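# Push utility cart through door into yellow bay

## Task

Move the utility cart through the self-closing door into the other room and leave it parked in the yellow bay, all four wheels fully inside the tape and none touching it; the case of copy paper must rest in the cart's top tray without overhanging any edge; the door must be closed at the end; either or both robots may be used, and no robot may tip over or finish leaning.

## Robot and tools

Robots: r1 and r2, two identical Hello Robot Stretch 4 units, each with one arm. Each has an omni-wheel base, a lift on a mast and a telescoping arm reaching forward, topped by a wrist (yaw, pitch, roll) and a two-finger gripper. Height is about 1.6 m; the base rim lies within 0.23 m of the base origin. Each robot reports in its own frames, so relative positions come only from images, lidar_m and wrist_depth_mm.

Frames: base frame has its origin on the floor under the base centre, x forward, y left, z up, metres. hand_pose is in this frame (a point between open fingertips; the printed value may be slightly wrong). Odometry frame is the base frame at scene start; base_odometry counts wheel turns only, so slip looks like travel. Heading in rad, left positive, -3.142 to 3.142.

move: arguments r1, r2 (each optional; an omitted robot receives nothing new), cameras, blocking. blocking must always be false; it returns in about 0.5 s while motion continues. Per robot give "base", "joints" or both, plus optional "speeds", "pace", "contact_limits"; or give "end_of_arm": "enable_torque" by itself to re-power a limp wrist or gripper motor.
- base: relative offsets from where the base last reported itself, not poses. translate_m -2 to 2 m (forward +), strafe_m -2 to 2 m (left +), rotate_rad -3.2 to 3.2 rad (counter-clockwise +). translate_m and strafe_m may be combined into one straight diagonal; rotate_rad goes alone.
- joints: absolute targets by name. lift_m 0 to 1.2 m; arm_m 0 to 0.55 m; wrist_yaw_rad -1.134 to 4.276 (0 ahead, + left, 3.14 folded back); wrist_pitch_rad -1.117 to 4.259 (0 level, 1.57 pointing down); wrist_roll_rad -1.117 to 4.259 (+ clockwise viewed from behind); gripper_m -0.038 to 0.141 m fingertip gap (error up to 0.015; -0.02 or less makes fingers press together). Out-of-range joint targets get clipped and reported; other out-of-range values are refused; unknown keys make the call invalid.
- pace: "slow", "default", "fast", "max". Base tops 0.1/0.3/0.4/0.6 m/s and 1/2/3/4 rad/s; lift 0.15/0.3/0.4/0.5 m/s; arm 0.1/0.4/0.6/0.7 m/s; wrist always 1.82 rad/s. A high lift (above 0.2) slows the base, down to 0.3 m/s and 1 rad/s at 1.2.
- speeds: per-joint top speed overriding pace (lift_m, arm_m, wrist joints; not gripper).
- contact_limits: 0 (gentlest) to 1 for arm_m, lift_m, translate_m, strafe_m, rotate_rad, placed next to the matching command; default 0.5. A base limit persists until the next action naming base. arm_m needs a firm push (roughly 15 to 40 N) even at 0; for a light press use 0 and aim 1 to 3 mm beyond contact. When lifting a gripped load keep lift_m's limit at least 0.15 (1 kg) or 0.3 (2 kg).
New targets replace only the joints or base named; everything else keeps running. Motions in one call start together.

wait: seconds 0 to 10, plus cameras. Returns early once a commanded robot comes to rest. wait(0) shows the "earlier move" line.
stop: brakes all running motions on both robots and re-brakes slack wheels; optional cameras. Braking may drift off path.
zoom_image: camera name plus region [x0, y0, x1, y1] in pixels from top-left, at most 504 by 504, on the latest image of a camera that was included.
finished_scene: scene = the current scene number; irreversible, and the goal must hold without the robots.
Cameras: r1_head_camera, r1_head_left_camera, r1_head_right_camera, r1_wrist_camera, same for r2, or "all"; [] returns none.

Results: per-robot state and images ("pictures" lists their order; frames can lag state slightly). "as last shown" marks robots not in the action; their statuses read "not commanded". The "move" line gives done or the worst status per robot. Statuses: done (for the base, wheels turned the full amount, slip included), moving, off_target (resting away from target, possibly still pushing), contact_stop (held back; that axis goes slack), time_out (target dropped after 14 s), limit_stop_at_own_body, limit_stop_at_tilt (lean over 6 degrees; lift, arm, wheels go slack), torque_fault (motor limp until enable_torque). After any refused call or any uncommanded stop, later move/wait/finished_scene calls in that reply are skipped. on_its_own lists unrequested behaviour (slack, held, off); "held at" is the target. A joint or base may keep pushing toward an old target without status showing it.
lidar_m: 12 distances (m), 30 degree sectors, 1st straight ahead, counter-clockwise (4th left, 7th behind, 10th right); "-" means nothing seen or closer than 0.25 m. Misses clear objects and thin legs; sees the other robot. wrist_depth_mm: 7x7 grid from top-left, 100 to 2000 mm, "-" for far, near (under ~200 mm), hidden or plain surfaces. base_tilt in degrees (forward, right), ±3 bias. turned_by_wheels vs turned_by_imu differing by over ~0.1 rad in a move means a hit or slip. motor_effort in percent with peak in brackets; servo_current in mA.

Gripper: command more than 0.015 below the object width to hold; ~0.06 below resists tugging; -0.02 or less to close behind a handle. Neither reading nor "done" confirms a grasp; look for a servo_current rise.

Self-collision risks: gripper over the base with lift under ~0.2 (0.45 pointing down); pitch below -0.2 with roll below -0.4 or above 4; yaw+pitch below about -1.1; from the folded start pose, tilting or rolling alone. Avoid lift under 0.02 or over 1.18 at max pace.

Avoid: robots pressing or bumping each other (bases touching then driving further, grippers squeezing the other's fingers), tipping by moving with over 1 kg held and arm_m above 0.2 or by hard steady pushes, drops, slams, hard hits. Two robots sharing a load may drift up to ~3 cm apart per metre, straining their hands. Loose objects may get brief pushes.

Each tool is called after "Emit:" by a JSON object that holds its "api" and its "payload".

## Session

Emit:
{"api": "move", "payload": {"blocking": false}}

Scene clock: 0.00 s.
r1.base_odometry: x=+0.000 y=+0.000 heading=+0.000
r1.turned_by_wheels: +0.000
r1.turned_by_imu: +0.000
r1.base_tilt: forward=-1.6 right=+1.3
r1.lidar_m: 1.92 2.25 3.81 1.93 0.97 0.84 0.83 0.93 0.77 0.76 0.93 1.59
r1.base_status: not commanded
r1.joint_positions: lift_m=+0.127 arm_m=+0.000 wrist_yaw_rad=+3.089 wrist_pitch_rad=+0.002 wrist_roll_rad=+0.000 gripper_m=+0.056
r1.joint_status: not commanded
r1.measured_speeds: all 0
r1.motor_effort: lift_m=+20 arm_m=-4 wheel_0=+0 wheel_1=+1 wheel_2=+1
r1.servo_current: wrist_yaw_rad=39 wrist_pitch_rad=46 wrist_roll_rad=65 gripper_m=39
r1.hand_pose: x=-0.1125 y=+0.1024 z=+0.3046 quat_wxyz=(+0.026, -0.001, +0.000, +1.000) (m; r1's base frame)
r1.wrist_depth_mm: 137 138 - - - - - / 113 139 - - - - - / 117 140 224 - - - - / 137 161 - - - - - / - - - - - - - / - - 191 - 187 - - / 842 759 750 788 788 732 768
r2.base_odometry: x=+0.000 y=+0.000 heading=+0.000
r2.turned_by_wheels: +0.000
r2.turned_by_imu: +0.000
r2.base_tilt: forward=-0.6 right=+0.1
r2.lidar_m: 2.02 1.45 1.40 1.49 2.01 2.22 2.34 3.17 1.60 3.62 2.59 2.46
r2.base_status: not commanded
r2.joint_positions: lift_m=+0.295 arm_m=+0.000 wrist_yaw_rad=+3.133 wrist_pitch_rad=+0.002 wrist_roll_rad=+0.000 gripper_m=+0.056
r2.joint_status: not commanded
r2.measured_speeds: all 0
r2.motor_effort: lift_m=+18 arm_m=-4 wheel_0=+0 wheel_1=-1 wheel_2=+0
r2.servo_current: wrist_yaw_rad=46 wrist_pitch_rad=39 wrist_roll_rad=46 gripper_m=59
r2.hand_pose: x=-0.1167 y=+0.0898 z=+0.4727 quat_wxyz=(+0.004, -0.001, +0.000, +1.000) (m; r2's base frame)
r2.wrist_depth_mm: - 140 - - - - - / - 126 150 - - - - / - 130 185 - - - - / 144 143 272 - - - - / 229 - - - - - - / 226 1576 196 1576 190 1618 1464 / 226 1060 1138 - - 1025 1060
pictures: r1_head_camera, r1_head_left_camera, r1_head_right_camera, r1_wrist_camera, r2_head_camera, r2_head_left_camera, r2_head_right_camera, r2_wrist_camera
Images, in order (width x height): r1_head_camera 420x560, r1_head_left_camera 420x672, r1_head_right_camera 420x672, r1_wrist_camera 616x392, r2_head_camera 420x560, r2_head_left_camera 420x672, r2_head_right_camera 420x672, r2_wrist_camera 616x392.

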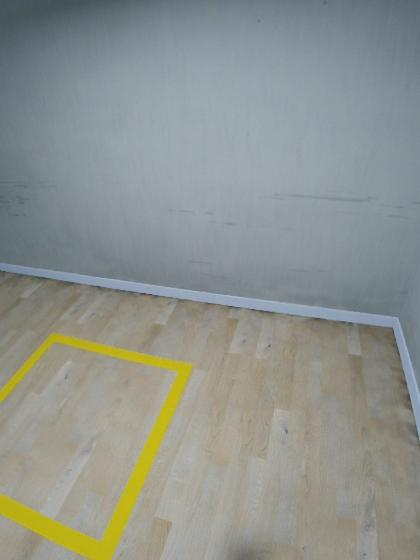

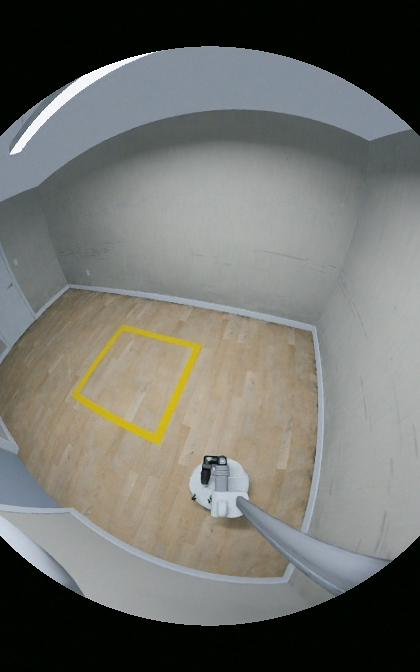

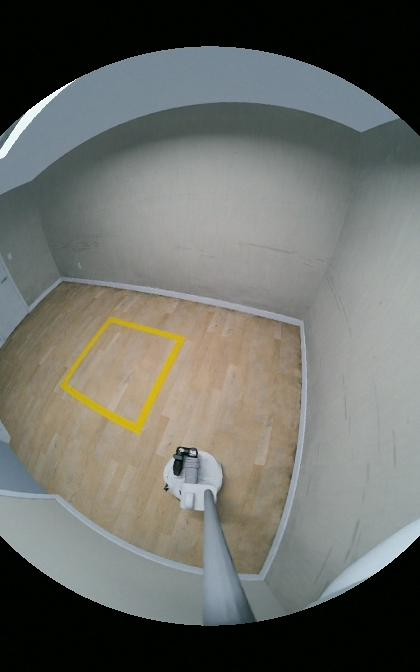

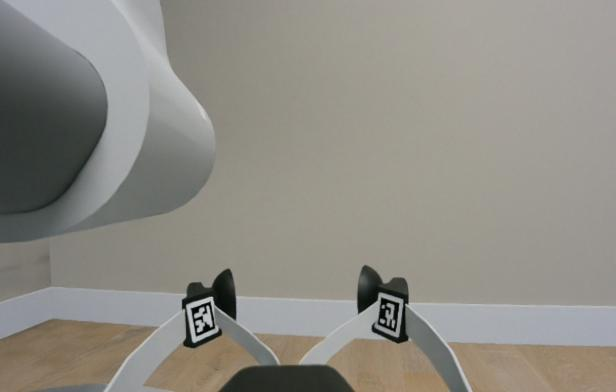

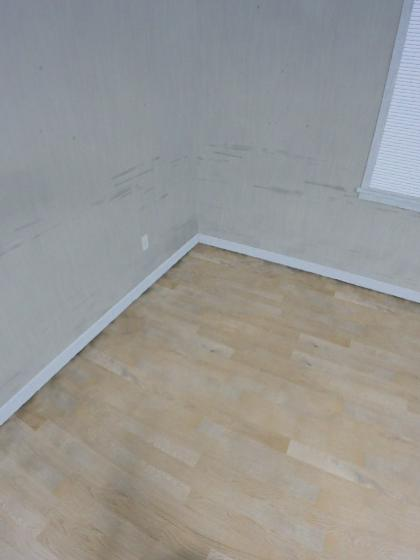

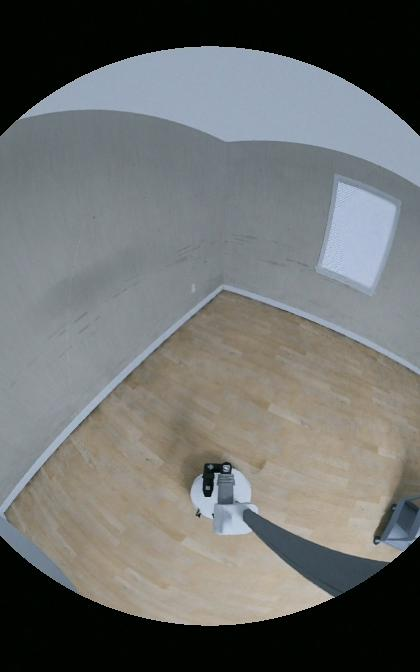

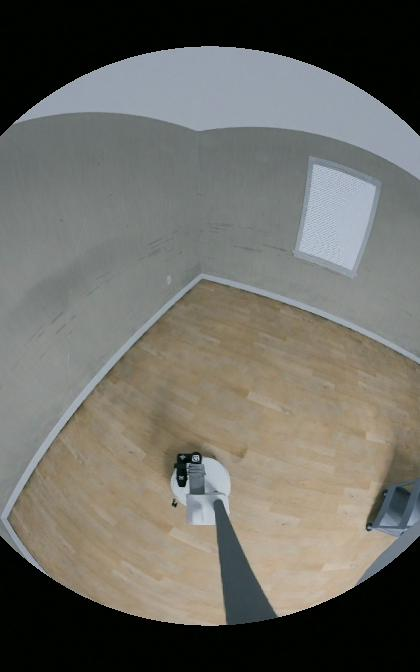

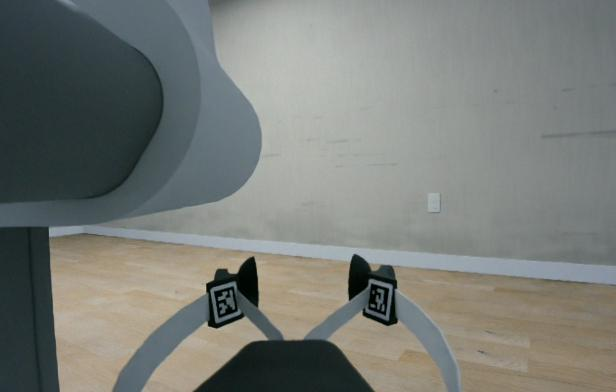

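Emit:
{"api": "move", "payload": {"blocking": false, "r1": {"base":{"rotate_rad":1.4}}, "r2": {"base":{"rotate_rad":-1.57}}, "cameras": []}}

Emit:
{"api": "wait", "payload": {"seconds": 2, "cameras": ["r1_head_camera","r1_head_left_camera","r2_head_camera","r2_head_left_camera","r2_head_right_camera"]}}

Scene clock: 4.17 s.
move: r1 moving; r2 moving
r1.base_odometry: x=+0.000 y=+0.000 heading=+0.252
r1.turned_by_wheels: +0.252
r1.turned_by_imu: +0.252
r1.base_tilt: forward=-1.6 right=+1.2
r1.lidar_m: 1.98 2.71 3.66 1.25 0.89 0.80 0.87 0.80 0.77 0.82 1.11 1.92
r1.base_status: rotate_rad moving
r1.joint_positions: lift_m=+0.127 arm_m=+0.000 wrist_yaw_rad=+3.089 wrist_pitch_rad=+0.002 wrist_roll_rad=+0.000 gripper_m=+0.056
r1.joint_status: not commanded
r1.measured_speeds: translate_m=-0.001 strafe_m=-0.001 rotate_rad=+0.980 lift_m=+0.000 arm_m=+0.000 wrist_yaw_rad=+0.000 wrist_pitch_rad=+0.000 wrist_roll_rad=+0.000
r1.motor_effort: lift_m=+20(20) arm_m=-4(4) wheel_0=-8(9) wheel_1=-6(9) wheel_2=-7(7)
r1.servo_current: wrist_yaw_rad=59(59) wrist_pitch_rad=39(46) wrist_roll_rad=46(59) gripper_m=39(39)
r1.hand_pose: x=-0.1125 y=+0.1024 z=+0.3046 quat_wxyz=(+0.026, -0.001, +0.000, +1.000) (m; r1's base frame)
r1.wrist_depth_mm: 136 138 - - - - - / 113 139 - - - - - / 114 140 226 - - - - / 137 160 - - - - - / - - - - - - - / - 1060 190 - 187 - - / 778 750 750 798 750 699 732
r2.base_odometry: x=+0.000 y=+0.000 heading=-0.252
r2.turned_by_wheels: -0.252
r2.turned_by_imu: -0.244
r2.base_tilt: forward=-0.7 right=+0.1
r2.lidar_m: 2.52 1.62 1.40 1.40 1.67 2.23 2.24 2.64 1.59 1.63 2.93 2.49
r2.base_status: rotate_rad moving
r2.joint_positions: lift_m=+0.295 arm_m=+0.000 wrist_yaw_rad=+3.133 wrist_pitch_rad=+0.002 wrist_roll_rad=+0.000 gripper_m=+0.056
r2.joint_status: not commanded
r2.measured_speeds: translate_m=+0.000 strafe_m=+0.000 rotate_rad=-0.974 lift_m=+0.000 arm_m=+0.000 wrist_yaw_rad=+0.000 wrist_pitch_rad=+0.000 wrist_roll_rad=+0.000
r2.motor_effort: lift_m=+18(18) arm_m=-4(4) wheel_0=+8(9) wheel_1=+8(10) wheel_2=+9(11)
r2.servo_current: wrist_yaw_rad=33(52) wrist_pitch_rad=39(46) wrist_roll_rad=52(52) gripper_m=39(59)
r2.hand_pose: x=-0.1167 y=+0.0898 z=+0.4727 quat_wxyz=(+0.004, -0.001, +0.000, +1.000) (m; r2's base frame)
r2.wrist_depth_mm: - 141 - - - - - / - 127 150 - - - - / - 130 184 - - - - / 144 143 272 - - - - / 229 - - - - - - / 227 1576 196 1576 190 1661 1464 / 226 1060 1138 - - 1060 1060
pictures: none
No camera images: "cameras" was empty.

Scene clock: 5.63 s.
earlier move: r1 done; r2 moving
r1.base_odometry: x=+0.000 y=+0.000 heading=+1.399
r1.turned_by_wheels: +1.148
r1.turned_by_imu: +1.154
r1.base_tilt: forward=-1.6 right=+1.3
r1.lidar_m: 2.67 1.14 0.86 0.83 0.91 0.79 0.77 0.83 1.23 1.94 2.05 2.99
r1.base_status: done
r1.joint_positions: lift_m=+0.127 arm_m=+0.000 wrist_yaw_rad=+3.089 wrist_pitch_rad=+0.002 wrist_roll_rad=+0.000 gripper_m=+0.056
r1.joint_status: not commanded
r1.measured_speeds: all 0
r1.motor_effort: lift_m=+20(20) arm_m=-4(4) wheel_0=-3(10) wheel_1=-2(9) wheel_2=-1(8)
r1.servo_current: wrist_yaw_rad=52(65) wrist_pitch_rad=39(52) wrist_roll_rad=46(65) gripper_m=39(46)
r1.hand_pose: x=-0.1125 y=+0.1024 z=+0.3046 quat_wxyz=(+0.026, -0.001, +0.000, +1.000) (m; r1's base frame)
r1.wrist_depth_mm: 136 139 - - - - - / 113 139 - - - - - / 118 140 229 - - - - / 137 162 - - - - - / - - - - - - - / - - 190 - 188 - - / 788 707 759 143 759 778 809
r2.base_odometry: x=+0.000 y=+0.000 heading=-1.569
r2.turned_by_wheels: -1.318
r2.turned_by_imu: -1.283
r2.base_tilt: forward=-0.7 right=+0.0
r2.lidar_m: 3.51 2.61 2.46 2.01 1.46 1.40 1.49 2.08 2.22 2.31 3.17 1.62
r2.base_status: rotate_rad moving
r2.joint_positions: lift_m=+0.295 arm_m=+0.000 wrist_yaw_rad=+3.133 wrist_pitch_rad=+0.002 wrist_roll_rad=+0.000 gripper_m=+0.056
r2.joint_status: not commanded
r2.measured_speeds: all 0
r2.motor_effort: lift_m=+18(18) arm_m=-4(4) wheel_0=+4(11) wheel_1=+2(11) wheel_2=+3(11)
r2.servo_current: wrist_yaw_rad=39(59) wrist_pitch_rad=39(46) wrist_roll_rad=52(52) gripper_m=46(59)
r2.hand_pose: x=-0.1167 y=+0.0898 z=+0.4727 quat_wxyz=(+0.004, -0.001, +0.000, +1.000) (m; r2's base frame)
r2.wrist_depth_mm: - 141 - - - - - / - 126 141 - - - - / - 129 185 - - - - / 144 143 227 - - - - / 229 - - - - - - / 228 1576 196 1336 190 - - / 226 1060 1138 - - 1060 1060
wait: 1.47 of 2 s (r1 has come to rest)
pictures: r1_head_camera, r1_head_left_camera, r2_head_camera, r2_head_left_camera, r2_head_right_camera
Images, in order (width x height): r1_head_camera 420x560, r1_head_left_camera 420x672, r2_head_camera 420x560, r2_head_left_camera 420x672, r2_head_right_camera 420x672.

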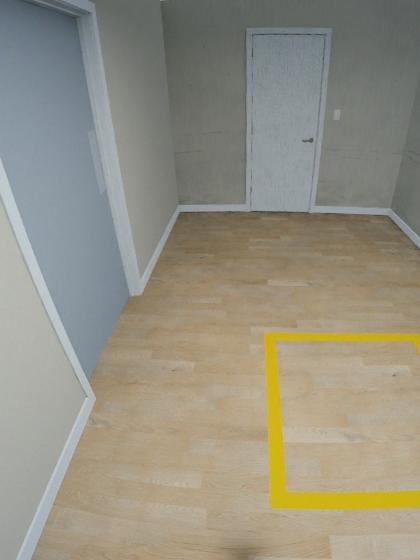

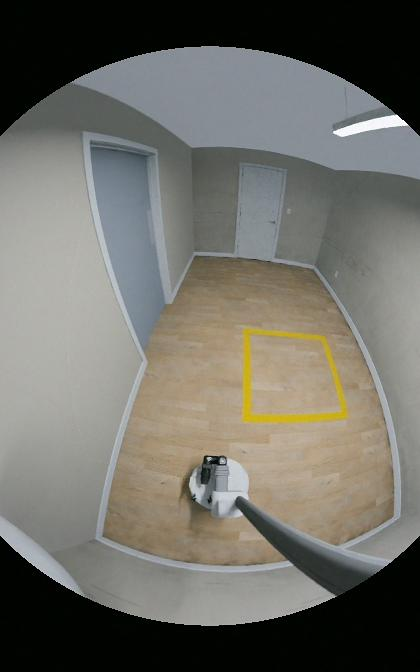

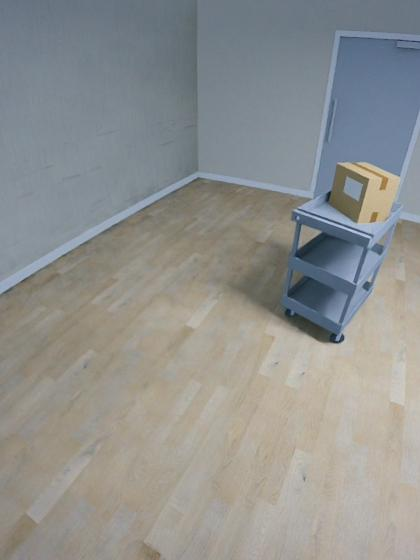

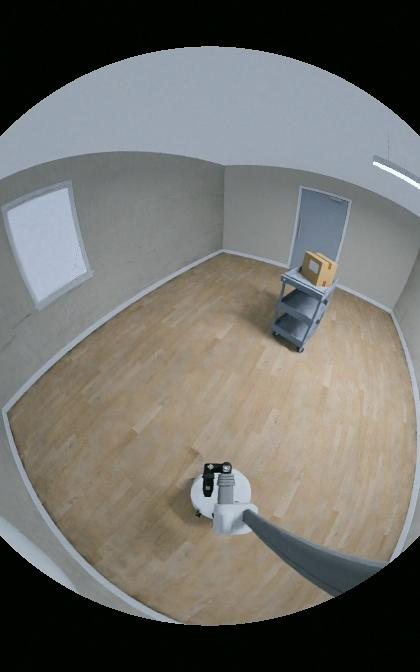

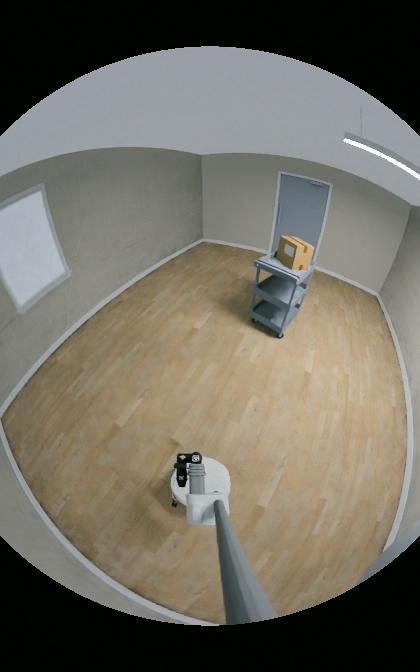

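Emit:
{"api": "move", "payload": {"blocking": false, "r1": {"base":{"translate_m":1.3},"joints":{"wrist_yaw_rad":0,"lift_m":0.8},"pace":"fast"}, "r2": {"base":{"rotate_rad":-0.52},"joints":{"wrist_yaw_rad":0,"lift_m":0.8},"pace":"fast"}, "cameras": []}}

Emit:
{"api": "wait", "payload": {"seconds": 1.5, "cameras": ["r2_head_camera","r2_head_left_camera","r2_head_right_camera"]}}

Emit:
{"api": "zoom_image", "payload": {"camera": "r2_head_camera", "region": [80, 0, 380, 400]}}

Scene clock: 42.53 s.
earlier move: r2 done
move: r1 moving; r2 moving
r1.base_odometry: x=+0.009 y=+0.049 heading=+1.400
r1.turned_by_wheels: +0.000
r1.turned_by_imu: +0.000
r1.base_tilt: forward=-1.6 right=+1.2
r1.lidar_m: 2.63 1.16 0.85 0.84 0.91 0.85 0.80 0.87 1.33 1.91 2.04 2.97
r1.base_status: translate_m moving
r1.joint_positions: lift_m=+0.190 arm_m=+0.000 wrist_yaw_rad=+2.450 wrist_pitch_rad=+0.002 wrist_roll_rad=+0.000 gripper_m=+0.056
r1.joint_status: lift_m moving; wrist_yaw_rad moving
r1.measured_speeds: translate_m=+0.194 strafe_m=+0.000 rotate_rad=+0.003 lift_m=+0.243 arm_m=+0.000 wrist_yaw_rad=-1.819 wrist_pitch_rad=+0.000 wrist_roll_rad=+0.000
r1.motor_effort: lift_m=+28(28) arm_m=-4(4) wheel_0=+10(10) wheel_1=+7(8) wheel_2=-11(12)
r1.servo_current: wrist_yaw_rad=98(111) wrist_pitch_rad=33(46) wrist_roll_rad=46(65) gripper_m=39(46)
r1.hand_pose: x=+0.0045 y=+0.2512 z=+0.3674 quat_wxyz=(+0.339, -0.001, +0.000, +0.941) (m; r1's base frame)
r1.wrist_depth_mm: - - - - - - - / - - - - - - - / - - - - - - - / - - - - - - - / - - - - - - - / - - 190 - 187 - - / - 152 854 904 831 130 -
r2.base_odometry: x=+0.000 y=+0.000 heading=-1.926
r2.turned_by_wheels: -0.357
r2.turned_by_imu: -0.346
r2.base_tilt: forward=-0.7 right=+0.0
r2.lidar_m: 1.60 3.07 2.50 2.49 1.72 1.42 1.41 1.57 2.23 2.23 2.46 2.00
r2.base_status: rotate_rad moving
r2.joint_positions: lift_m=+0.358 arm_m=+0.000 wrist_yaw_rad=+2.521 wrist_pitch_rad=+0.002 wrist_roll_rad=+0.000 gripper_m=+0.056
r2.joint_status: lift_m moving; wrist_yaw_rad moving
r2.measured_speeds: translate_m=+0.000 strafe_m=+0.003 rotate_rad=-1.039 lift_m=+0.244 arm_m=+0.000 wrist_yaw_rad=-1.746 wrist_pitch_rad=+0.000 wrist_roll_rad=+0.000
r2.motor_effort: lift_m=+23(24) arm_m=-4(4) wheel_0=+0(11) wheel_1=+4(11) wheel_2=+5(13)
r2.servo_current: wrist_yaw_rad=91(163) wrist_pitch_rad=46(46) wrist_roll_rad=39(59) gripper_m=46(52)
r2.hand_pose: x=-0.0128 y=+0.2388 z=+0.5357 quat_wxyz=(+0.305, -0.001, +0.000, +0.952) (m; r2's base frame)
r2.wrist_depth_mm: - - - - - - - / - - - - - - - / - - - - - - - / - - - - - - - / - - - - - - - / - - 192 1430 191 1661 1576 / 1160 1160 1281 - - 1138 1160
pictures: none
No camera images: "cameras" was empty.

Scene clock: 44.03 s.
earlier move: r1 moving; r2 moving
r1.base_odometry: x=+0.102 y=+0.592 heading=+1.400
r1.turned_by_wheels: +0.000
r1.turned_by_imu: +0.000
r1.base_tilt: forward=-1.6 right=+1.3
r1.lidar_m: 2.55 1.19 0.82 0.79 0.84 1.27 1.35 1.44 2.03 1.97 2.11 3.03
r1.base_status: translate_m moving
r1.joint_positions: lift_m=+0.742 arm_m=+0.000 wrist_yaw_rad=+0.003 wrist_pitch_rad=+0.002 wrist_roll_rad=+0.000 gripper_m=+0.056
r1.joint_status: lift_m moving; wrist_yaw_rad moving
r1.measured_speeds: translate_m=+0.401 strafe_m=+0.000 rotate_rad=+0.001 lift_m=+0.248 arm_m=+0.000 wrist_yaw_rad=-0.028 wrist_pitch_rad=+0.000 wrist_roll_rad=+0.000
r1.motor_effort: lift_m=+25(30) arm_m=-3(4) wheel_0=+6(10) wheel_1=+3(8) wheel_2=-6(13)
r1.servo_current: wrist_yaw_rad=65(124) wrist_pitch_rad=46(52) wrist_roll_rad=65(65) gripper_m=39(52)
r1.hand_pose: x=+0.4595 y=-0.0865 z=+0.9197 quat_wxyz=(+1.000, +0.000, +0.001, +0.002) (m; r1's base frame)
r1.wrist_depth_mm: 1281 - - - - - - / 1308 - - - - - - / 1281 - - - - - - / 1281 - - - - - - / 1308 - - - - - - / 1281 - 194 - 188 - - / 1281 152 - 153 - 1983 -
r2.base_odometry: x=+0.000 y=+0.000 heading=-2.089
r2.turned_by_wheels: -0.163
r2.turned_by_imu: -0.159
r2.base_tilt: forward=-0.7 right=+0.1
r2.lidar_m: 1.60 3.54 2.56 2.49 1.96 1.46 1.40 1.48 2.05 2.22 2.33 3.21
r2.base_status: done
r2.joint_positions: lift_m=+0.799 arm_m=+0.000 wrist_yaw_rad=+0.007 wrist_pitch_rad=+0.002 wrist_roll_rad=+0.000 gripper_m=+0.056
r2.joint_status: lift_m moving; wrist_yaw_rad moving
r2.measured_speeds: translate_m=+0.000 strafe_m=+0.000 rotate_rad=+0.000 lift_m=+0.038 arm_m=+0.000 wrist_yaw_rad=-0.232 wrist_pitch_rad=+0.000 wrist_roll_rad=+0.000
r2.motor_effort: lift_m=+23(27) arm_m=-4(4) wheel_0=+0(11) wheel_1=+0(11) wheel_2=+1(13)
r2.servo_current: wrist_yaw_rad=46(163) wrist_pitch_rad=39(46) wrist_roll_rad=46(59) gripper_m=52(52)
r2.hand_pose: x=+0.4599 y=-0.0854 z=+0.9766 quat_wxyz=(+1.000, +0.000, +0.001, +0.003) (m; r2's base frame)
r2.wrist_depth_mm: - - - - - - - / - - - - - - - / - - - - - - - / - - - 1708 - - - / - - - - - - - / - - 196 1499 190 - - / - - 1921 - - - -
wait: 1.50 s; no rest
pictures: r2_head_camera, r2_head_left_camera, r2_head_right_camera
Images, in order (width x height): r2_head_camera 420x560, r2_head_left_camera 420x672, r2_head_right_camera 420x672.

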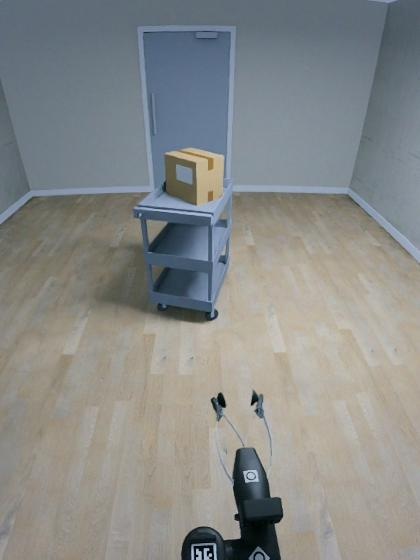

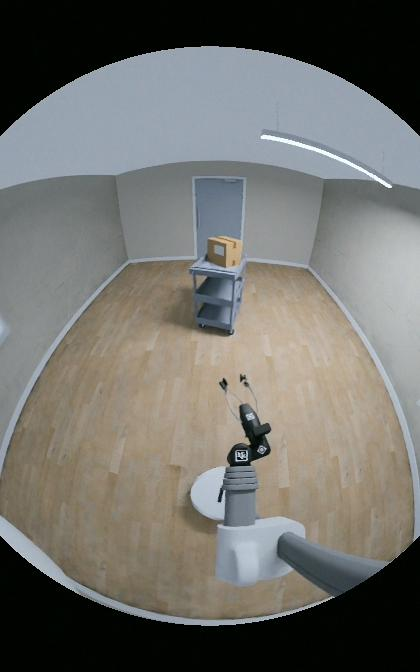

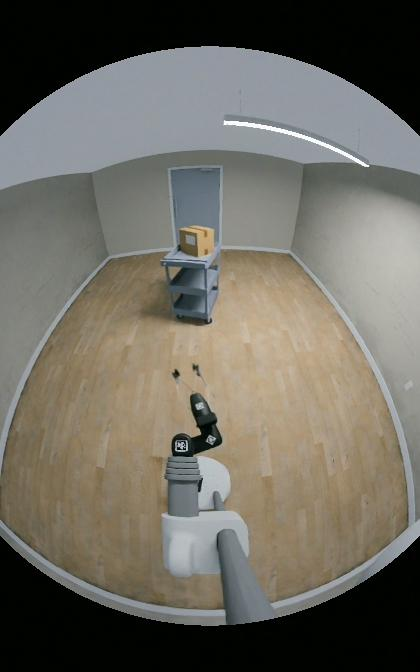

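Scaled by 1.260 from the camera's 420x560 image, which has a finer 1200x1600 frame.

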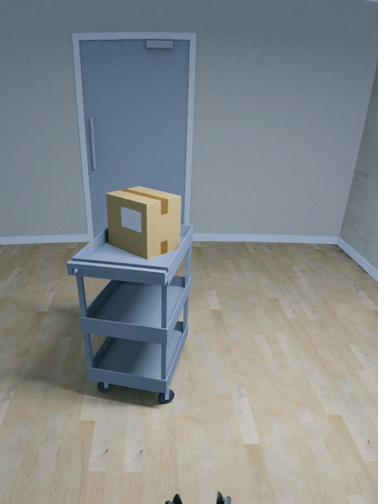

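Emit:
{"api": "move", "payload": {"blocking": false, "r2": {"base":{"translate_m":1.5,"strafe_m":0.9},"pace":"fast"}, "cameras": ["r1_head_camera","r1_head_left_camera","r1_head_right_camera"]}}

Emit:
{"api": "zoom_image", "payload": {"camera": "r1_head_right_camera", "region": [60, 140, 400, 600]}}

Scene clock: 63.20 s.
earlier move: r1 done; r2 done
move: r2 moving
r1.base_odometry: x=+0.221 y=+1.281 heading=+1.400
r1.turned_by_wheels: +0.000
r1.turned_by_imu: +0.001
r1.base_tilt: forward=-1.6 right=+1.3
r1.lidar_m: 2.39 1.10 0.84 0.77 0.79 1.18 2.06 2.20 2.09 2.02 2.15 2.66
r1.base_status: done
r1.joint_positions: lift_m=+0.800 arm_m=+0.000 wrist_yaw_rad=+0.003 wrist_pitch_rad=+0.002 wrist_roll_rad=+0.000 gripper_m=+0.056
r1.joint_status: all done
r1.measured_speeds: all 0
r1.motor_effort: lift_m=+25(25) arm_m=+1(1) wheel_0=+2(2) wheel_1=+1(1) wheel_2=+2(2)
r1.servo_current: wrist_yaw_rad=33(59) wrist_pitch_rad=39(52) wrist_roll_rad=46(78) gripper_m=39(52)
r1.hand_pose: x=+0.4595 y=-0.0866 z=+0.9771 quat_wxyz=(+1.000, +0.000, +0.001, +0.001) (m; r1's base frame)
r1.wrist_depth_mm: - - - - - - - / - - - - - - - / - - - - - - - / - - - - - - - / - - - - - - - / - - 194 - 188 - - / - 151 - 153 - - -
r2.base_odometry: x=+0.001 y=-0.050 heading=-2.090
r2.turned_by_wheels: -0.001
r2.turned_by_imu: +0.000
r2.base_tilt: forward=-0.7 right=+0.1
r2.lidar_m: 1.59 3.47 2.49 2.47 2.06 1.50 1.46 1.52 2.13 2.25 2.35 3.30
r2.base_status: translate_m moving; strafe_m moving
r2.joint_positions: lift_m=+0.800 arm_m=+0.000 wrist_yaw_rad=+0.002 wrist_pitch_rad=+0.002 wrist_roll_rad=+0.000 gripper_m=+0.056
r2.joint_status: all done
r2.measured_speeds: translate_m=+0.167 strafe_m=+0.101 rotate_rad=-0.003 lift_m=+0.000 arm_m=+0.000 wrist_yaw_rad=+0.000 wrist_pitch_rad=+0.000 wrist_roll_rad=+0.000
r2.motor_effort: lift_m=+21(21) arm_m=-4(4) wheel_0=-6(6) wheel_1=+11(13) wheel_2=-14(15)
r2.servo_current: wrist_yaw_rad=52(59) wrist_pitch_rad=39(46) wrist_roll_rad=46(59) gripper_m=46(59)
r2.hand_pose: x=+0.4595 y=-0.0867 z=+0.9775 quat_wxyz=(+1.000, +0.000, +0.001, +0.001) (m; r2's base frame)
r2.wrist_depth_mm: - - - - - - - / - - - - - - - / - - - - - - - / - - - 1708 - - - / - - - - - - - / - - 196 1397 190 - - / - - - - - - -
pictures: r1_head_camera, r1_head_left_camera, r1_head_right_camera
Images, in order (width x height): r1_head_camera 420x560, r1_head_left_camera 420x672, r1_head_right_camera 420x672.

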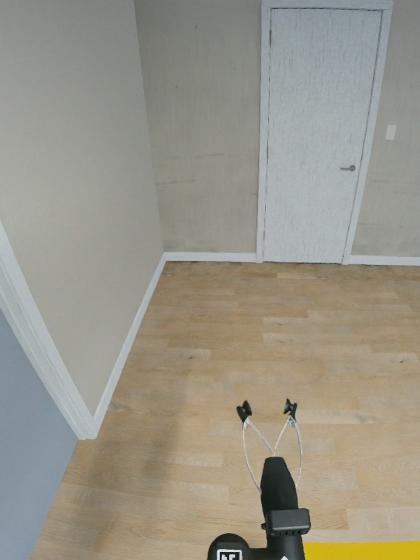

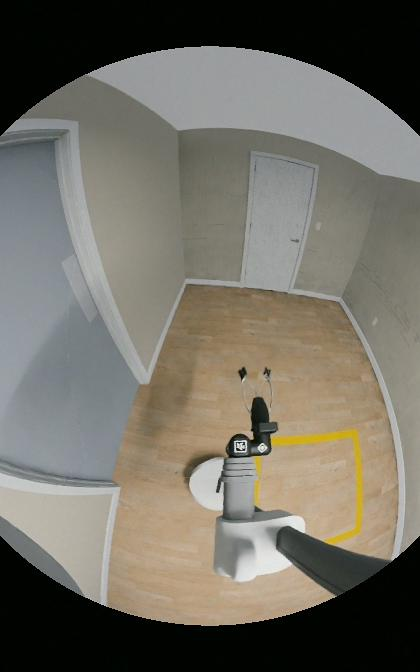

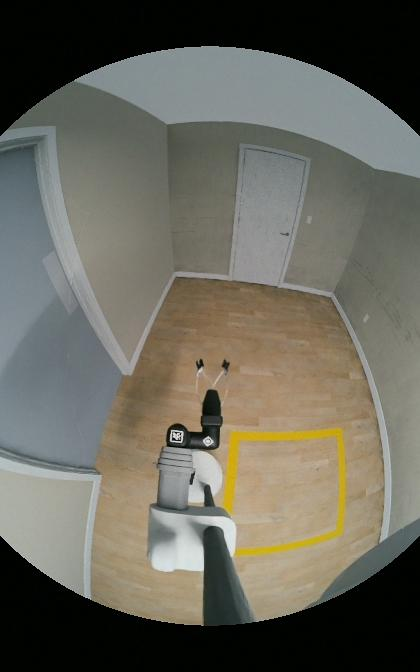

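Scaled by 1.096 from the camera's 420x672 image, which has a finer 600x960 frame.

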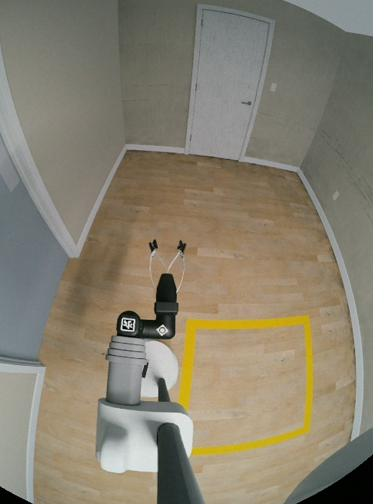

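Emit:
{"api": "move", "payload": {"blocking": false, "r1": {"base":{"translate_m":0.42}}, "cameras": ["r2_head_camera","r2_head_right_camera"]}}

Emit:
{"api": "zoom_image", "payload": {"camera": "r2_head_right_camera", "region": [60, 140, 400, 600]}}

Scene clock: 71.47 s.
earlier move: r2 done
move: r1 moving
r1.base_odometry: x=+0.227 y=+1.312 heading=+1.400
r1.turned_by_wheels: +0.000
r1.turned_by_imu: +0.000
r1.base_tilt: forward=-1.6 right=+1.2
r1.lidar_m: 2.37 1.09 0.85 0.80 0.79 1.18 2.10 2.24 2.09 2.02 2.13 2.65
r1.base_status: translate_m moving
r1.joint_positions: lift_m=+0.800 arm_m=+0.000 wrist_yaw_rad=+0.003 wrist_pitch_rad=+0.002 wrist_roll_rad=+0.000 gripper_m=+0.056
r1.joint_status: not commanded
r1.measured_speeds: translate_m=+0.121 strafe_m=+0.000 rotate_rad=+0.001 lift_m=+0.000 arm_m=+0.000 wrist_yaw_rad=+0.000 wrist_pitch_rad=+0.000 wrist_roll_rad=+0.000
r1.motor_effort: lift_m=+25(25) arm_m=+3(4) wheel_0=+6(9) wheel_1=+5(7) wheel_2=-8(9)
r1.servo_current: wrist_yaw_rad=52(59) wrist_pitch_rad=46(46) wrist_roll_rad=39(72) gripper_m=39(46)
r1.hand_pose: x=+0.4595 y=-0.0866 z=+0.9771 quat_wxyz=(+1.000, +0.000, +0.001, +0.001) (m; r1's base frame)
r1.wrist_depth_mm: - - - - - - - / - - - - - - - / - - - - - - - / - - - - - - - / - - - - - - - / - - 193 - 187 - - / - 151 - 153 - - -
r2.base_odometry: x=+0.038 y=-1.749 heading=-2.090
r2.turned_by_wheels: +0.000
r2.turned_by_imu: +0.004
r2.base_tilt: forward=-0.7 right=+0.1
r2.lidar_m: 2.87 2.24 1.64 1.58 1.66 2.33 2.89 3.03 3.24 0.76 0.55 0.98
r2.base_status: done
r2.joint_positions: lift_m=+0.800 arm_m=+0.000 wrist_yaw_rad=+0.002 wrist_pitch_rad=+0.002 wrist_roll_rad=+0.000 gripper_m=+0.056
r2.joint_status: not commanded
r2.measured_speeds: all 0
r2.motor_effort: lift_m=+21(21) arm_m=-4(4) wheel_0=-4(5) wheel_1=+1(1) wheel_2=-3(3)
r2.servo_current: wrist_yaw_rad=46(52) wrist_pitch_rad=39(46) wrist_roll_rad=46(59) gripper_m=46(52)
r2.hand_pose: x=+0.4595 y=-0.0867 z=+0.9775 quat_wxyz=(+1.000, +0.000, +0.001, +0.001) (m; r2's base frame)
r2.wrist_depth_mm: - - - - - - - / - - - - - - - / - - - - - - - / - - - - - - - / - - - - - - - / - - 196 - 191 - - / - - - - - - -
pictures: r2_head_camera, r2_head_right_camera
Images, in order (width x height): r2_head_camera 420x560, r2_head_right_camera 420x672.

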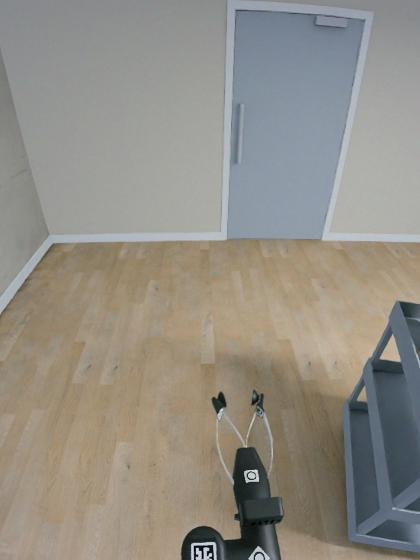

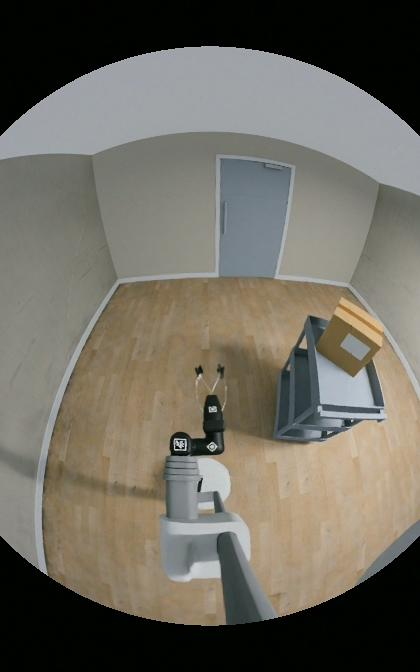

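Scaled by 1.096 from the camera's 420x672 image, which has a finer 600x960 frame.

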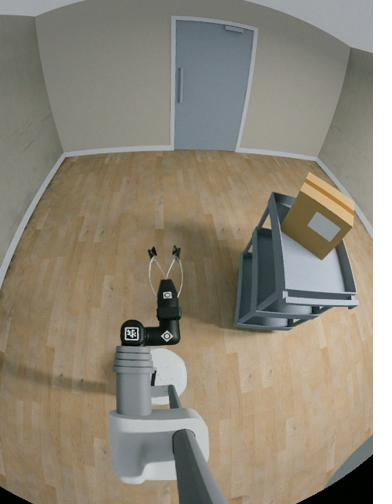

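Emit:
{"api": "move", "payload": {"blocking": false, "r1": {"base":{"rotate_rad":1.52}}, "r2": {"base":{"translate_m":1.95,"strafe_m":-0.17},"joints":{"gripper_m":0.1},"pace":"fast"}, "cameras": []}}

Emit:
{"api": "wait", "payload": {"seconds": 5.5, "cameras": ["r1_head_camera","r2_head_camera","r2_wrist_camera","r2_head_left_camera"]}}

Scene clock: 122.83 s.
earlier move: r1 done
move: r1 moving; r2 moving
r1.base_odometry: x=+0.293 y=+1.695 heading=+1.652
r1.turned_by_wheels: +0.252
r1.turned_by_imu: +0.252
r1.base_tilt: forward=-1.6 right=+1.3
r1.lidar_m: 1.34 0.79 0.79 0.81 0.93 1.66 2.47 2.33 2.07 2.06 2.48 2.21
r1.base_status: rotate_rad moving
r1.joint_positions: lift_m=+0.800 arm_m=+0.000 wrist_yaw_rad=+0.002 wrist_pitch_rad=+0.002 wrist_roll_rad=+0.000 gripper_m=+0.056
r1.joint_status: not commanded
r1.measured_speeds: translate_m=+0.000 strafe_m=+0.000 rotate_rad=+0.979 lift_m=+0.000 arm_m=+0.000 wrist_yaw_rad=+0.000 wrist_pitch_rad=+0.000 wrist_roll_rad=+0.000
r1.motor_effort: lift_m=+24(25) arm_m=+4(4) wheel_0=-7(8) wheel_1=-7(7) wheel_2=-8(8)
r1.servo_current: wrist_yaw_rad=46(65) wrist_pitch_rad=39(46) wrist_roll_rad=59(59) gripper_m=46(46)
r1.hand_pose: x=+0.4595 y=-0.0867 z=+0.9771 quat_wxyz=(+1.000, +0.000, +0.001, +0.001) (m; r1's base frame)
r1.wrist_depth_mm: - - - - - 1808 - / - - - - - 1808 - / - - - - - 1808 - / - - - - - 1808 - / - - - - - 1983 - / - - 190 - 188 - - / - 141 - 153 182 - -
r2.base_odometry: x=+0.013 y=-1.785 heading=-2.089
r2.turned_by_wheels: +0.000
r2.turned_by_imu: +0.001
r2.base_tilt: forward=-0.7 right=+0.0
r2.lidar_m: 2.85 2.25 1.66 1.59 1.67 2.37 2.95 3.06 3.24 0.71 0.57 1.01
r2.base_status: translate_m moving; strafe_m moving
r2.joint_positions: lift_m=+0.800 arm_m=+0.000 wrist_yaw_rad=+0.002 wrist_pitch_rad=+0.002 wrist_roll_rad=+0.000 gripper_m=+0.075
r2.joint_status: gripper_m moving
r2.measured_speeds: translate_m=+0.171 strafe_m=-0.013 rotate_rad=-0.001 lift_m=+0.000 arm_m=+0.000 wrist_yaw_rad=+0.000 wrist_pitch_rad=+0.000 wrist_roll_rad=+0.000
r2.motor_effort: lift_m=+21(21) arm_m=-4(4) wheel_0=+8(11) wheel_1=+6(8) wheel_2=-14(15)
r2.servo_current: wrist_yaw_rad=39(52) wrist_pitch_rad=46(46) wrist_roll_rad=46(52) gripper_m=111(111)
r2.hand_pose: x=+0.4595 y=-0.0867 z=+0.9775 quat_wxyz=(+1.000, +0.000, +0.001, +0.001) (m; r2's base frame)
r2.wrist_depth_mm: - - - - - - - / - - - - - - - / - - - - - - - / - - - - - - - / - - - - - - - / - - 190 - 190 - - / - - - - - - -
pictures: none
No camera images: "cameras" was empty.

Scene clock: 124.37 s.
earlier move: r1 done; r2 moving
r1.base_odometry: x=+0.293 y=+1.695 heading=+2.920
r1.turned_by_wheels: +1.268
r1.turned_by_imu: +1.275
r1.base_tilt: forward=-1.6 right=+1.3
r1.lidar_m: 0.79 0.83 1.05 2.49 2.56 2.13 2.05 2.15 2.33 2.23 1.03 0.80
r1.base_status: done
r1.joint_positions: lift_m=+0.800 arm_m=+0.000 wrist_yaw_rad=+0.002 wrist_pitch_rad=+0.002 wrist_roll_rad=+0.000 gripper_m=+0.056
r1.joint_status: not commanded
r1.measured_speeds: all 0
r1.motor_effort: lift_m=+24(25) arm_m=-2(4) wheel_0=-3(11) wheel_1=-1(9) wheel_2=-1(8)
r1.servo_current: wrist_yaw_rad=65(65) wrist_pitch_rad=33(46) wrist_roll_rad=33(72) gripper_m=46(46)
r1.hand_pose: x=+0.4595 y=-0.0867 z=+0.9771 quat_wxyz=(+1.000, +0.000, +0.001, +0.001) (m; r1's base frame)
r1.wrist_depth_mm: - - - - 580 580 - / - - - - 585 574 512 / - - - - 585 585 517 / - - - - 585 591 517 / - - - - - 585 521 / - - 190 - 187 569 500 / - 141 - 137 - 549 -
r2.base_odometry: x=-0.296 y=-2.231 heading=-2.090
r2.turned_by_wheels: +0.000
r2.turned_by_imu: +0.001
r2.base_tilt: forward=-0.6 right=+0.1
r2.lidar_m: 2.29 2.28 1.68 1.63 1.72 2.39 3.53 3.64 0.54 0.55 0.65 2.44
r2.base_status: translate_m moving; strafe_m moving
r2.joint_positions: lift_m=+0.800 arm_m=+0.000 wrist_yaw_rad=+0.002 wrist_pitch_rad=+0.002 wrist_roll_rad=+0.000 gripper_m=+0.100
r2.joint_status: all done
r2.measured_speeds: translate_m=+0.398 strafe_m=-0.035 rotate_rad=+0.000 lift_m=+0.000 arm_m=+0.000 wrist_yaw_rad=+0.000 wrist_pitch_rad=+0.000 wrist_roll_rad=+0.000
r2.motor_effort: lift_m=+20(21) arm_m=-4(4) wheel_0=+3(13) wheel_1=+5(9) wheel_2=-10(16)
r2.servo_current: wrist_yaw_rad=46(65) wrist_pitch_rad=46(46) wrist_roll_rad=52(59) gripper_m=52(111)
r2.hand_pose: x=+0.4595 y=-0.0867 z=+0.9776 quat_wxyz=(+1.000, +0.000, +0.001, +0.001) (m; r2's base frame)
r2.wrist_depth_mm: - - - - - - - / - - - - - - - / - - - - - - - / - - - - - - - / - - - - - - - / - - 193 - 196 - - / - - - - - - -
wait: 1.53 of 5.5 s (r1 has come to rest)
pictures: r1_head_camera, r2_head_camera, r2_head_left_camera, r2_wrist_camera
Images, in order (width x height): r1_head_camera 420x560, r2_head_camera 420x560, r2_head_left_camera 420x672, r2_wrist_camera 616x392.

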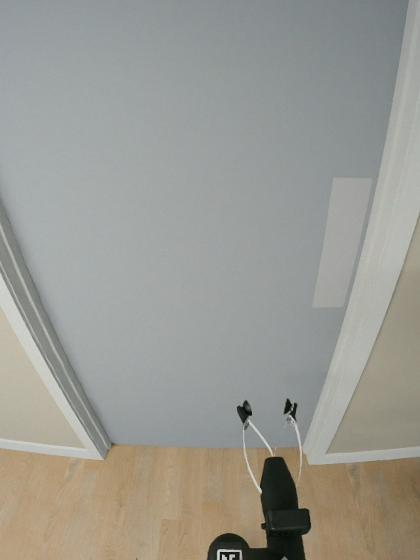

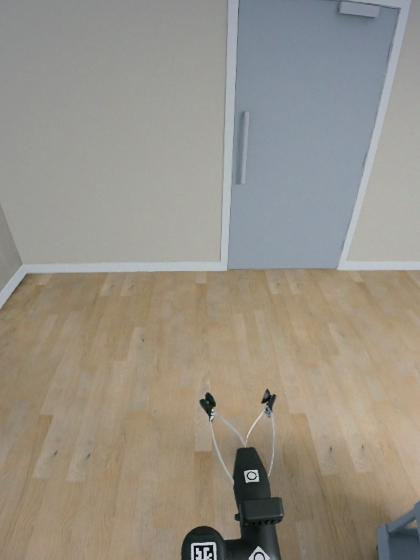

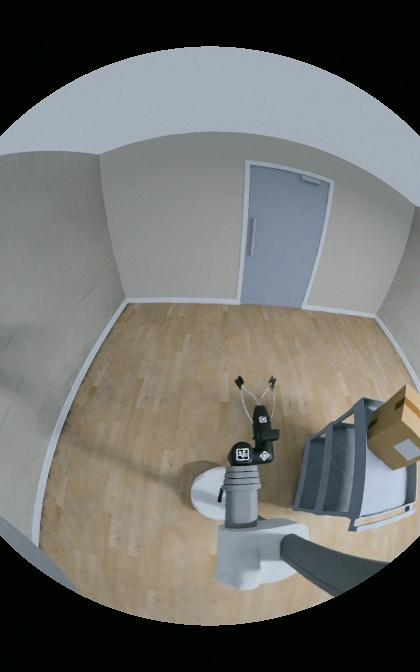

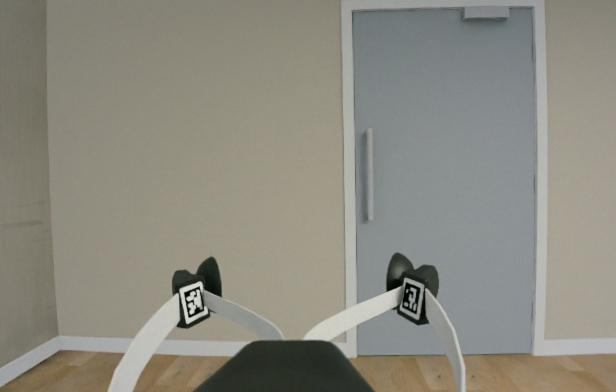

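Emit:
{"api": "wait", "payload": {"seconds": 5, "cameras": ["r2_wrist_camera"]}}

Emit:
{"api": "zoom_image", "payload": {"camera": "r2_wrist_camera", "region": [150, 0, 600, 392]}}

Scene clock: 131.70 s.
earlier move: r2 done
r1.base_odometry: x=+0.293 y=+1.695 heading=+2.920
r1.turned_by_wheels: +0.000
r1.turned_by_imu: +0.000
r1.base_tilt: forward=-1.6 right=+1.3
r1.lidar_m: 0.79 0.85 1.09 2.47 2.59 2.12 2.05 2.16 2.33 2.22 1.06 0.80
r1.base_status: done
r1.joint_positions: lift_m=+0.800 arm_m=+0.000 wrist_yaw_rad=+0.002 wrist_pitch_rad=+0.002 wrist_roll_rad=+0.000 gripper_m=+0.056
r1.joint_status: not commanded
r1.measured_speeds: all 0
r1.motor_effort: lift_m=+24(25) arm_m=-3(4) wheel_0=-3(11) wheel_1=-1(9) wheel_2=-1(8)
r1.servo_current: wrist_yaw_rad=52(65) wrist_pitch_rad=46(52) wrist_roll_rad=39(78) gripper_m=33(52)
r1.hand_pose: x=+0.4595 y=-0.0867 z=+0.9771 quat_wxyz=(+1.000, +0.000, +0.001, +0.001) (m; r1's base frame)
r1.wrist_depth_mm: - - - - 580 574 - / - - - - 585 580 512 / - - - - 591 580 517 / - - - - 591 585 521 / - - - - - 585 521 / - - 191 - 187 569 500 / - 141 - 137 - 549 -
r2.base_odometry: x=-1.076 y=-3.358 heading=-2.089
r2.turned_by_wheels: +0.000
r2.turned_by_imu: +0.003
r2.base_tilt: forward=-0.7 right=+0.1
r2.lidar_m: 0.93 1.04 1.43 1.71 1.81 2.52 1.64 1.18 3.13 3.03 1.39 0.94
r2.base_status: done
r2.joint_positions: lift_m=+0.800 arm_m=+0.000 wrist_yaw_rad=+0.002 wrist_pitch_rad=+0.002 wrist_roll_rad=+0.000 gripper_m=+0.100
r2.joint_status: all done
r2.measured_speeds: all 0
r2.motor_effort: lift_m=+20(21) arm_m=-4(4) wheel_0=+3(13) wheel_1=+1(9) wheel_2=-1(16)
r2.servo_current: wrist_yaw_rad=39(65) wrist_pitch_rad=39(46) wrist_roll_rad=46(59) gripper_m=52(111)
r2.hand_pose: x=+0.4595 y=-0.0867 z=+0.9776 quat_wxyz=(+1.000, +0.000, +0.001, +0.001) (m; r2's base frame)
r2.wrist_depth_mm: - - - - - - - / - - - - 661 - - / - - - - 654 - - / - - - - 661 - - / - - - - 661 - - / - - 189 - 187 - - / - - - - - - -
wait: 0.00 of 5 s (r2 has come to rest)
pictures: r2_wrist_camera
Images, in order (width x height): r2_wrist_camera 616x392.

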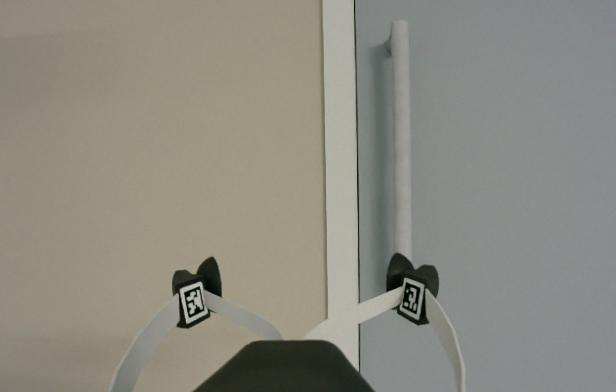

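Scaled by 1.120.

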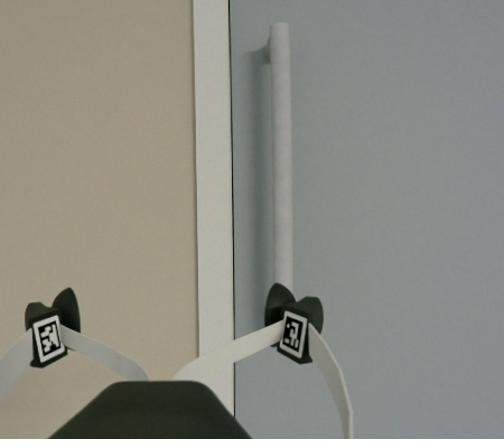

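Emit:
{"api": "move", "payload": {"blocking": false, "r2": {"base":{"strafe_m":-0.15,"translate_m":0.26},"joints":{"lift_m":0.9}}, "cameras": []}}

Emit:
{"api": "wait", "payload": {"seconds": 4, "cameras": ["r2_wrist_camera","r2_head_camera"]}}

Scene clock: 140.13 s.
move: r2 moving
r1: as last shown
r1.lidar_m: 0.79 0.84 1.09 2.48 2.60 2.09 2.04 2.15 2.33 2.23 1.02 0.83
r1.motor_effort: lift_m=+24(25) arm_m=-3(4) wheel_0=-3(3) wheel_1=-1(1) wheel_2=-1(1)
r1.servo_current: wrist_yaw_rad=59(65) wrist_pitch_rad=39(46) wrist_roll_rad=52(65) gripper_m=46(46)
r1.wrist_depth_mm: - - - - 580 580 - / - - - - 591 580 517 / - - - - 585 585 517 / - - - - 591 585 512 / - - - - - 585 521 / - - 190 - 187 569 496 / - 140 - 137 - 549 -
r2.base_odometry: x=-1.108 y=-3.376 heading=-2.089
r2.turned_by_wheels: +0.000
r2.turned_by_imu: +0.000
r2.base_tilt: forward=-0.7 right=+0.1
r2.lidar_m: 0.90 1.00 1.37 1.72 1.81 2.56 1.62 1.25 3.14 3.01 1.32 0.99
r2.base_status: translate_m moving; strafe_m moving
r2.joint_positions: lift_m=+0.838 arm_m=+0.000 wrist_yaw_rad=+0.002 wrist_pitch_rad=+0.002 wrist_roll_rad=+0.000 gripper_m=+0.100
r2.joint_status: lift_m moving
r2.measured_speeds: translate_m=+0.121 strafe_m=-0.070 rotate_rad=-0.001 lift_m=+0.146 arm_m=+0.000 wrist_yaw_rad=+0.000 wrist_pitch_rad=+0.000 wrist_roll_rad=+0.000
r2.motor_effort: lift_m=+21(26) arm_m=-4(4) wheel_0=+10(12) wheel_1=+0(2) wheel_2=-11(12)
r2.servo_current: wrist_yaw_rad=52(65) wrist_pitch_rad=39(46) wrist_roll_rad=46(59) gripper_m=46(59)
r2.hand_pose: x=+0.4595 y=-0.0867 z=+1.0154 quat_wxyz=(+1.000, +0.000, +0.001, +0.001) (m; r2's base frame)
r2.wrist_depth_mm: - - - 707 - - - / - - - - 621 - - / - - - - - - - / - - - - - - - / - - - - - - - / - - 187 - 185 - - / - - - - - - -
pictures: none
No camera images: "cameras" was empty.

Scene clock: 141.97 s.
earlier move: r2 done
r1.base_odometry: x=+0.293 y=+1.695 heading=+2.920
r1.turned_by_wheels: +0.000
r1.turned_by_imu: +0.000
r1.base_tilt: forward=-1.6 right=+1.3
r1.lidar_m: 0.78 0.83 1.07 2.47 2.59 2.14 2.05 2.15 2.34 2.23 1.03 0.81
r1.base_status: not commanded
r1.joint_positions: lift_m=+0.800 arm_m=+0.000 wrist_yaw_rad=+0.002 wrist_pitch_rad=+0.002 wrist_roll_rad=+0.000 gripper_m=+0.056
r1.joint_status: not commanded
r1.measured_speeds: all 0
r1.motor_effort: lift_m=+24(25) arm_m=-4(4) wheel_0=-2(3) wheel_1=-1(1) wheel_2=-1(1)
r1.servo_current: wrist_yaw_rad=46(65) wrist_pitch_rad=39(52) wrist_roll_rad=33(65) gripper_m=39(52)
r1.hand_pose: x=+0.4595 y=-0.0867 z=+0.9771 quat_wxyz=(+1.000, +0.000, +0.001, +0.001) (m; r1's base frame)
r1.wrist_depth_mm: - - - - 580 585 - / - - - - 580 580 512 / - - - - 591 585 525 / - - - - 597 580 521 / - - - - - 585 521 / - - 190 - 187 559 500 / - 140 - 137 - 549 -
r2.base_odometry: x=-1.336 y=-3.509 heading=-2.089
r2.turned_by_wheels: +0.000
r2.turned_by_imu: +0.001
r2.base_tilt: forward=-0.7 right=+0.1
r2.lidar_m: 0.65 0.75 1.04 1.87 1.94 2.74 1.48 1.38 2.98 2.62 1.01 0.73
r2.base_status: done
r2.joint_positions: lift_m=+0.900 arm_m=+0.000 wrist_yaw_rad=+0.002 wrist_pitch_rad=+0.002 wrist_roll_rad=+0.000 gripper_m=+0.100
r2.joint_status: all done
r2.measured_speeds: all 0
r2.motor_effort: lift_m=+21(26) arm_m=-3(4) wheel_0=+3(16) wheel_1=+2(4) wheel_2=-2(13)
r2.servo_current: wrist_yaw_rad=59(65) wrist_pitch_rad=46(46) wrist_roll_rad=46(59) gripper_m=46(59)
r2.hand_pose: x=+0.4595 y=-0.0867 z=+1.0775 quat_wxyz=(+1.000, +0.000, +0.001, +0.001) (m; r2's base frame)
r2.wrist_depth_mm: - - 473 404 - - - / - - 473 407 - - - / - - 480 410 - - - / - - 484 410 - - - / - - 484 415 - - - / - - 195 413 185 - - / - - - - - - -
wait: 1.83 of 4 s (r2 has come to rest)
pictures: r2_head_camera, r2_wrist_camera
Images, in order (width x height): r2_head_camera 420x560, r2_wrist_camera 616x392.

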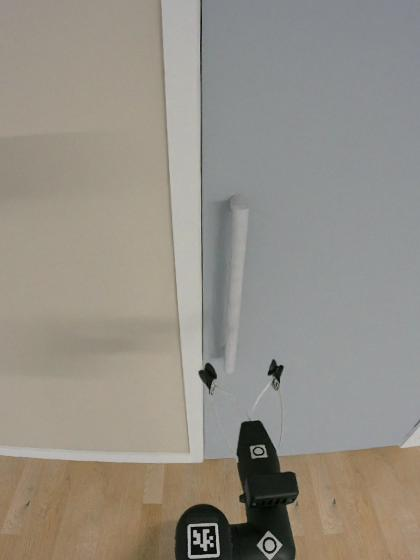

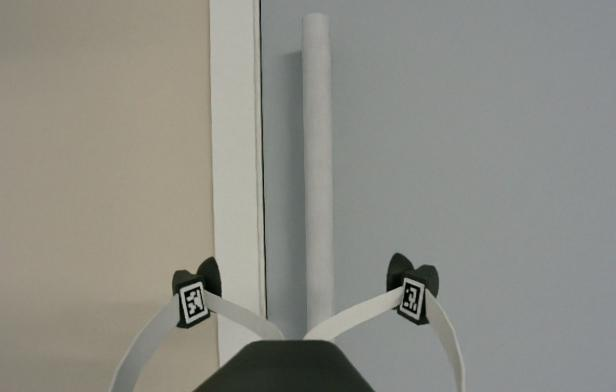

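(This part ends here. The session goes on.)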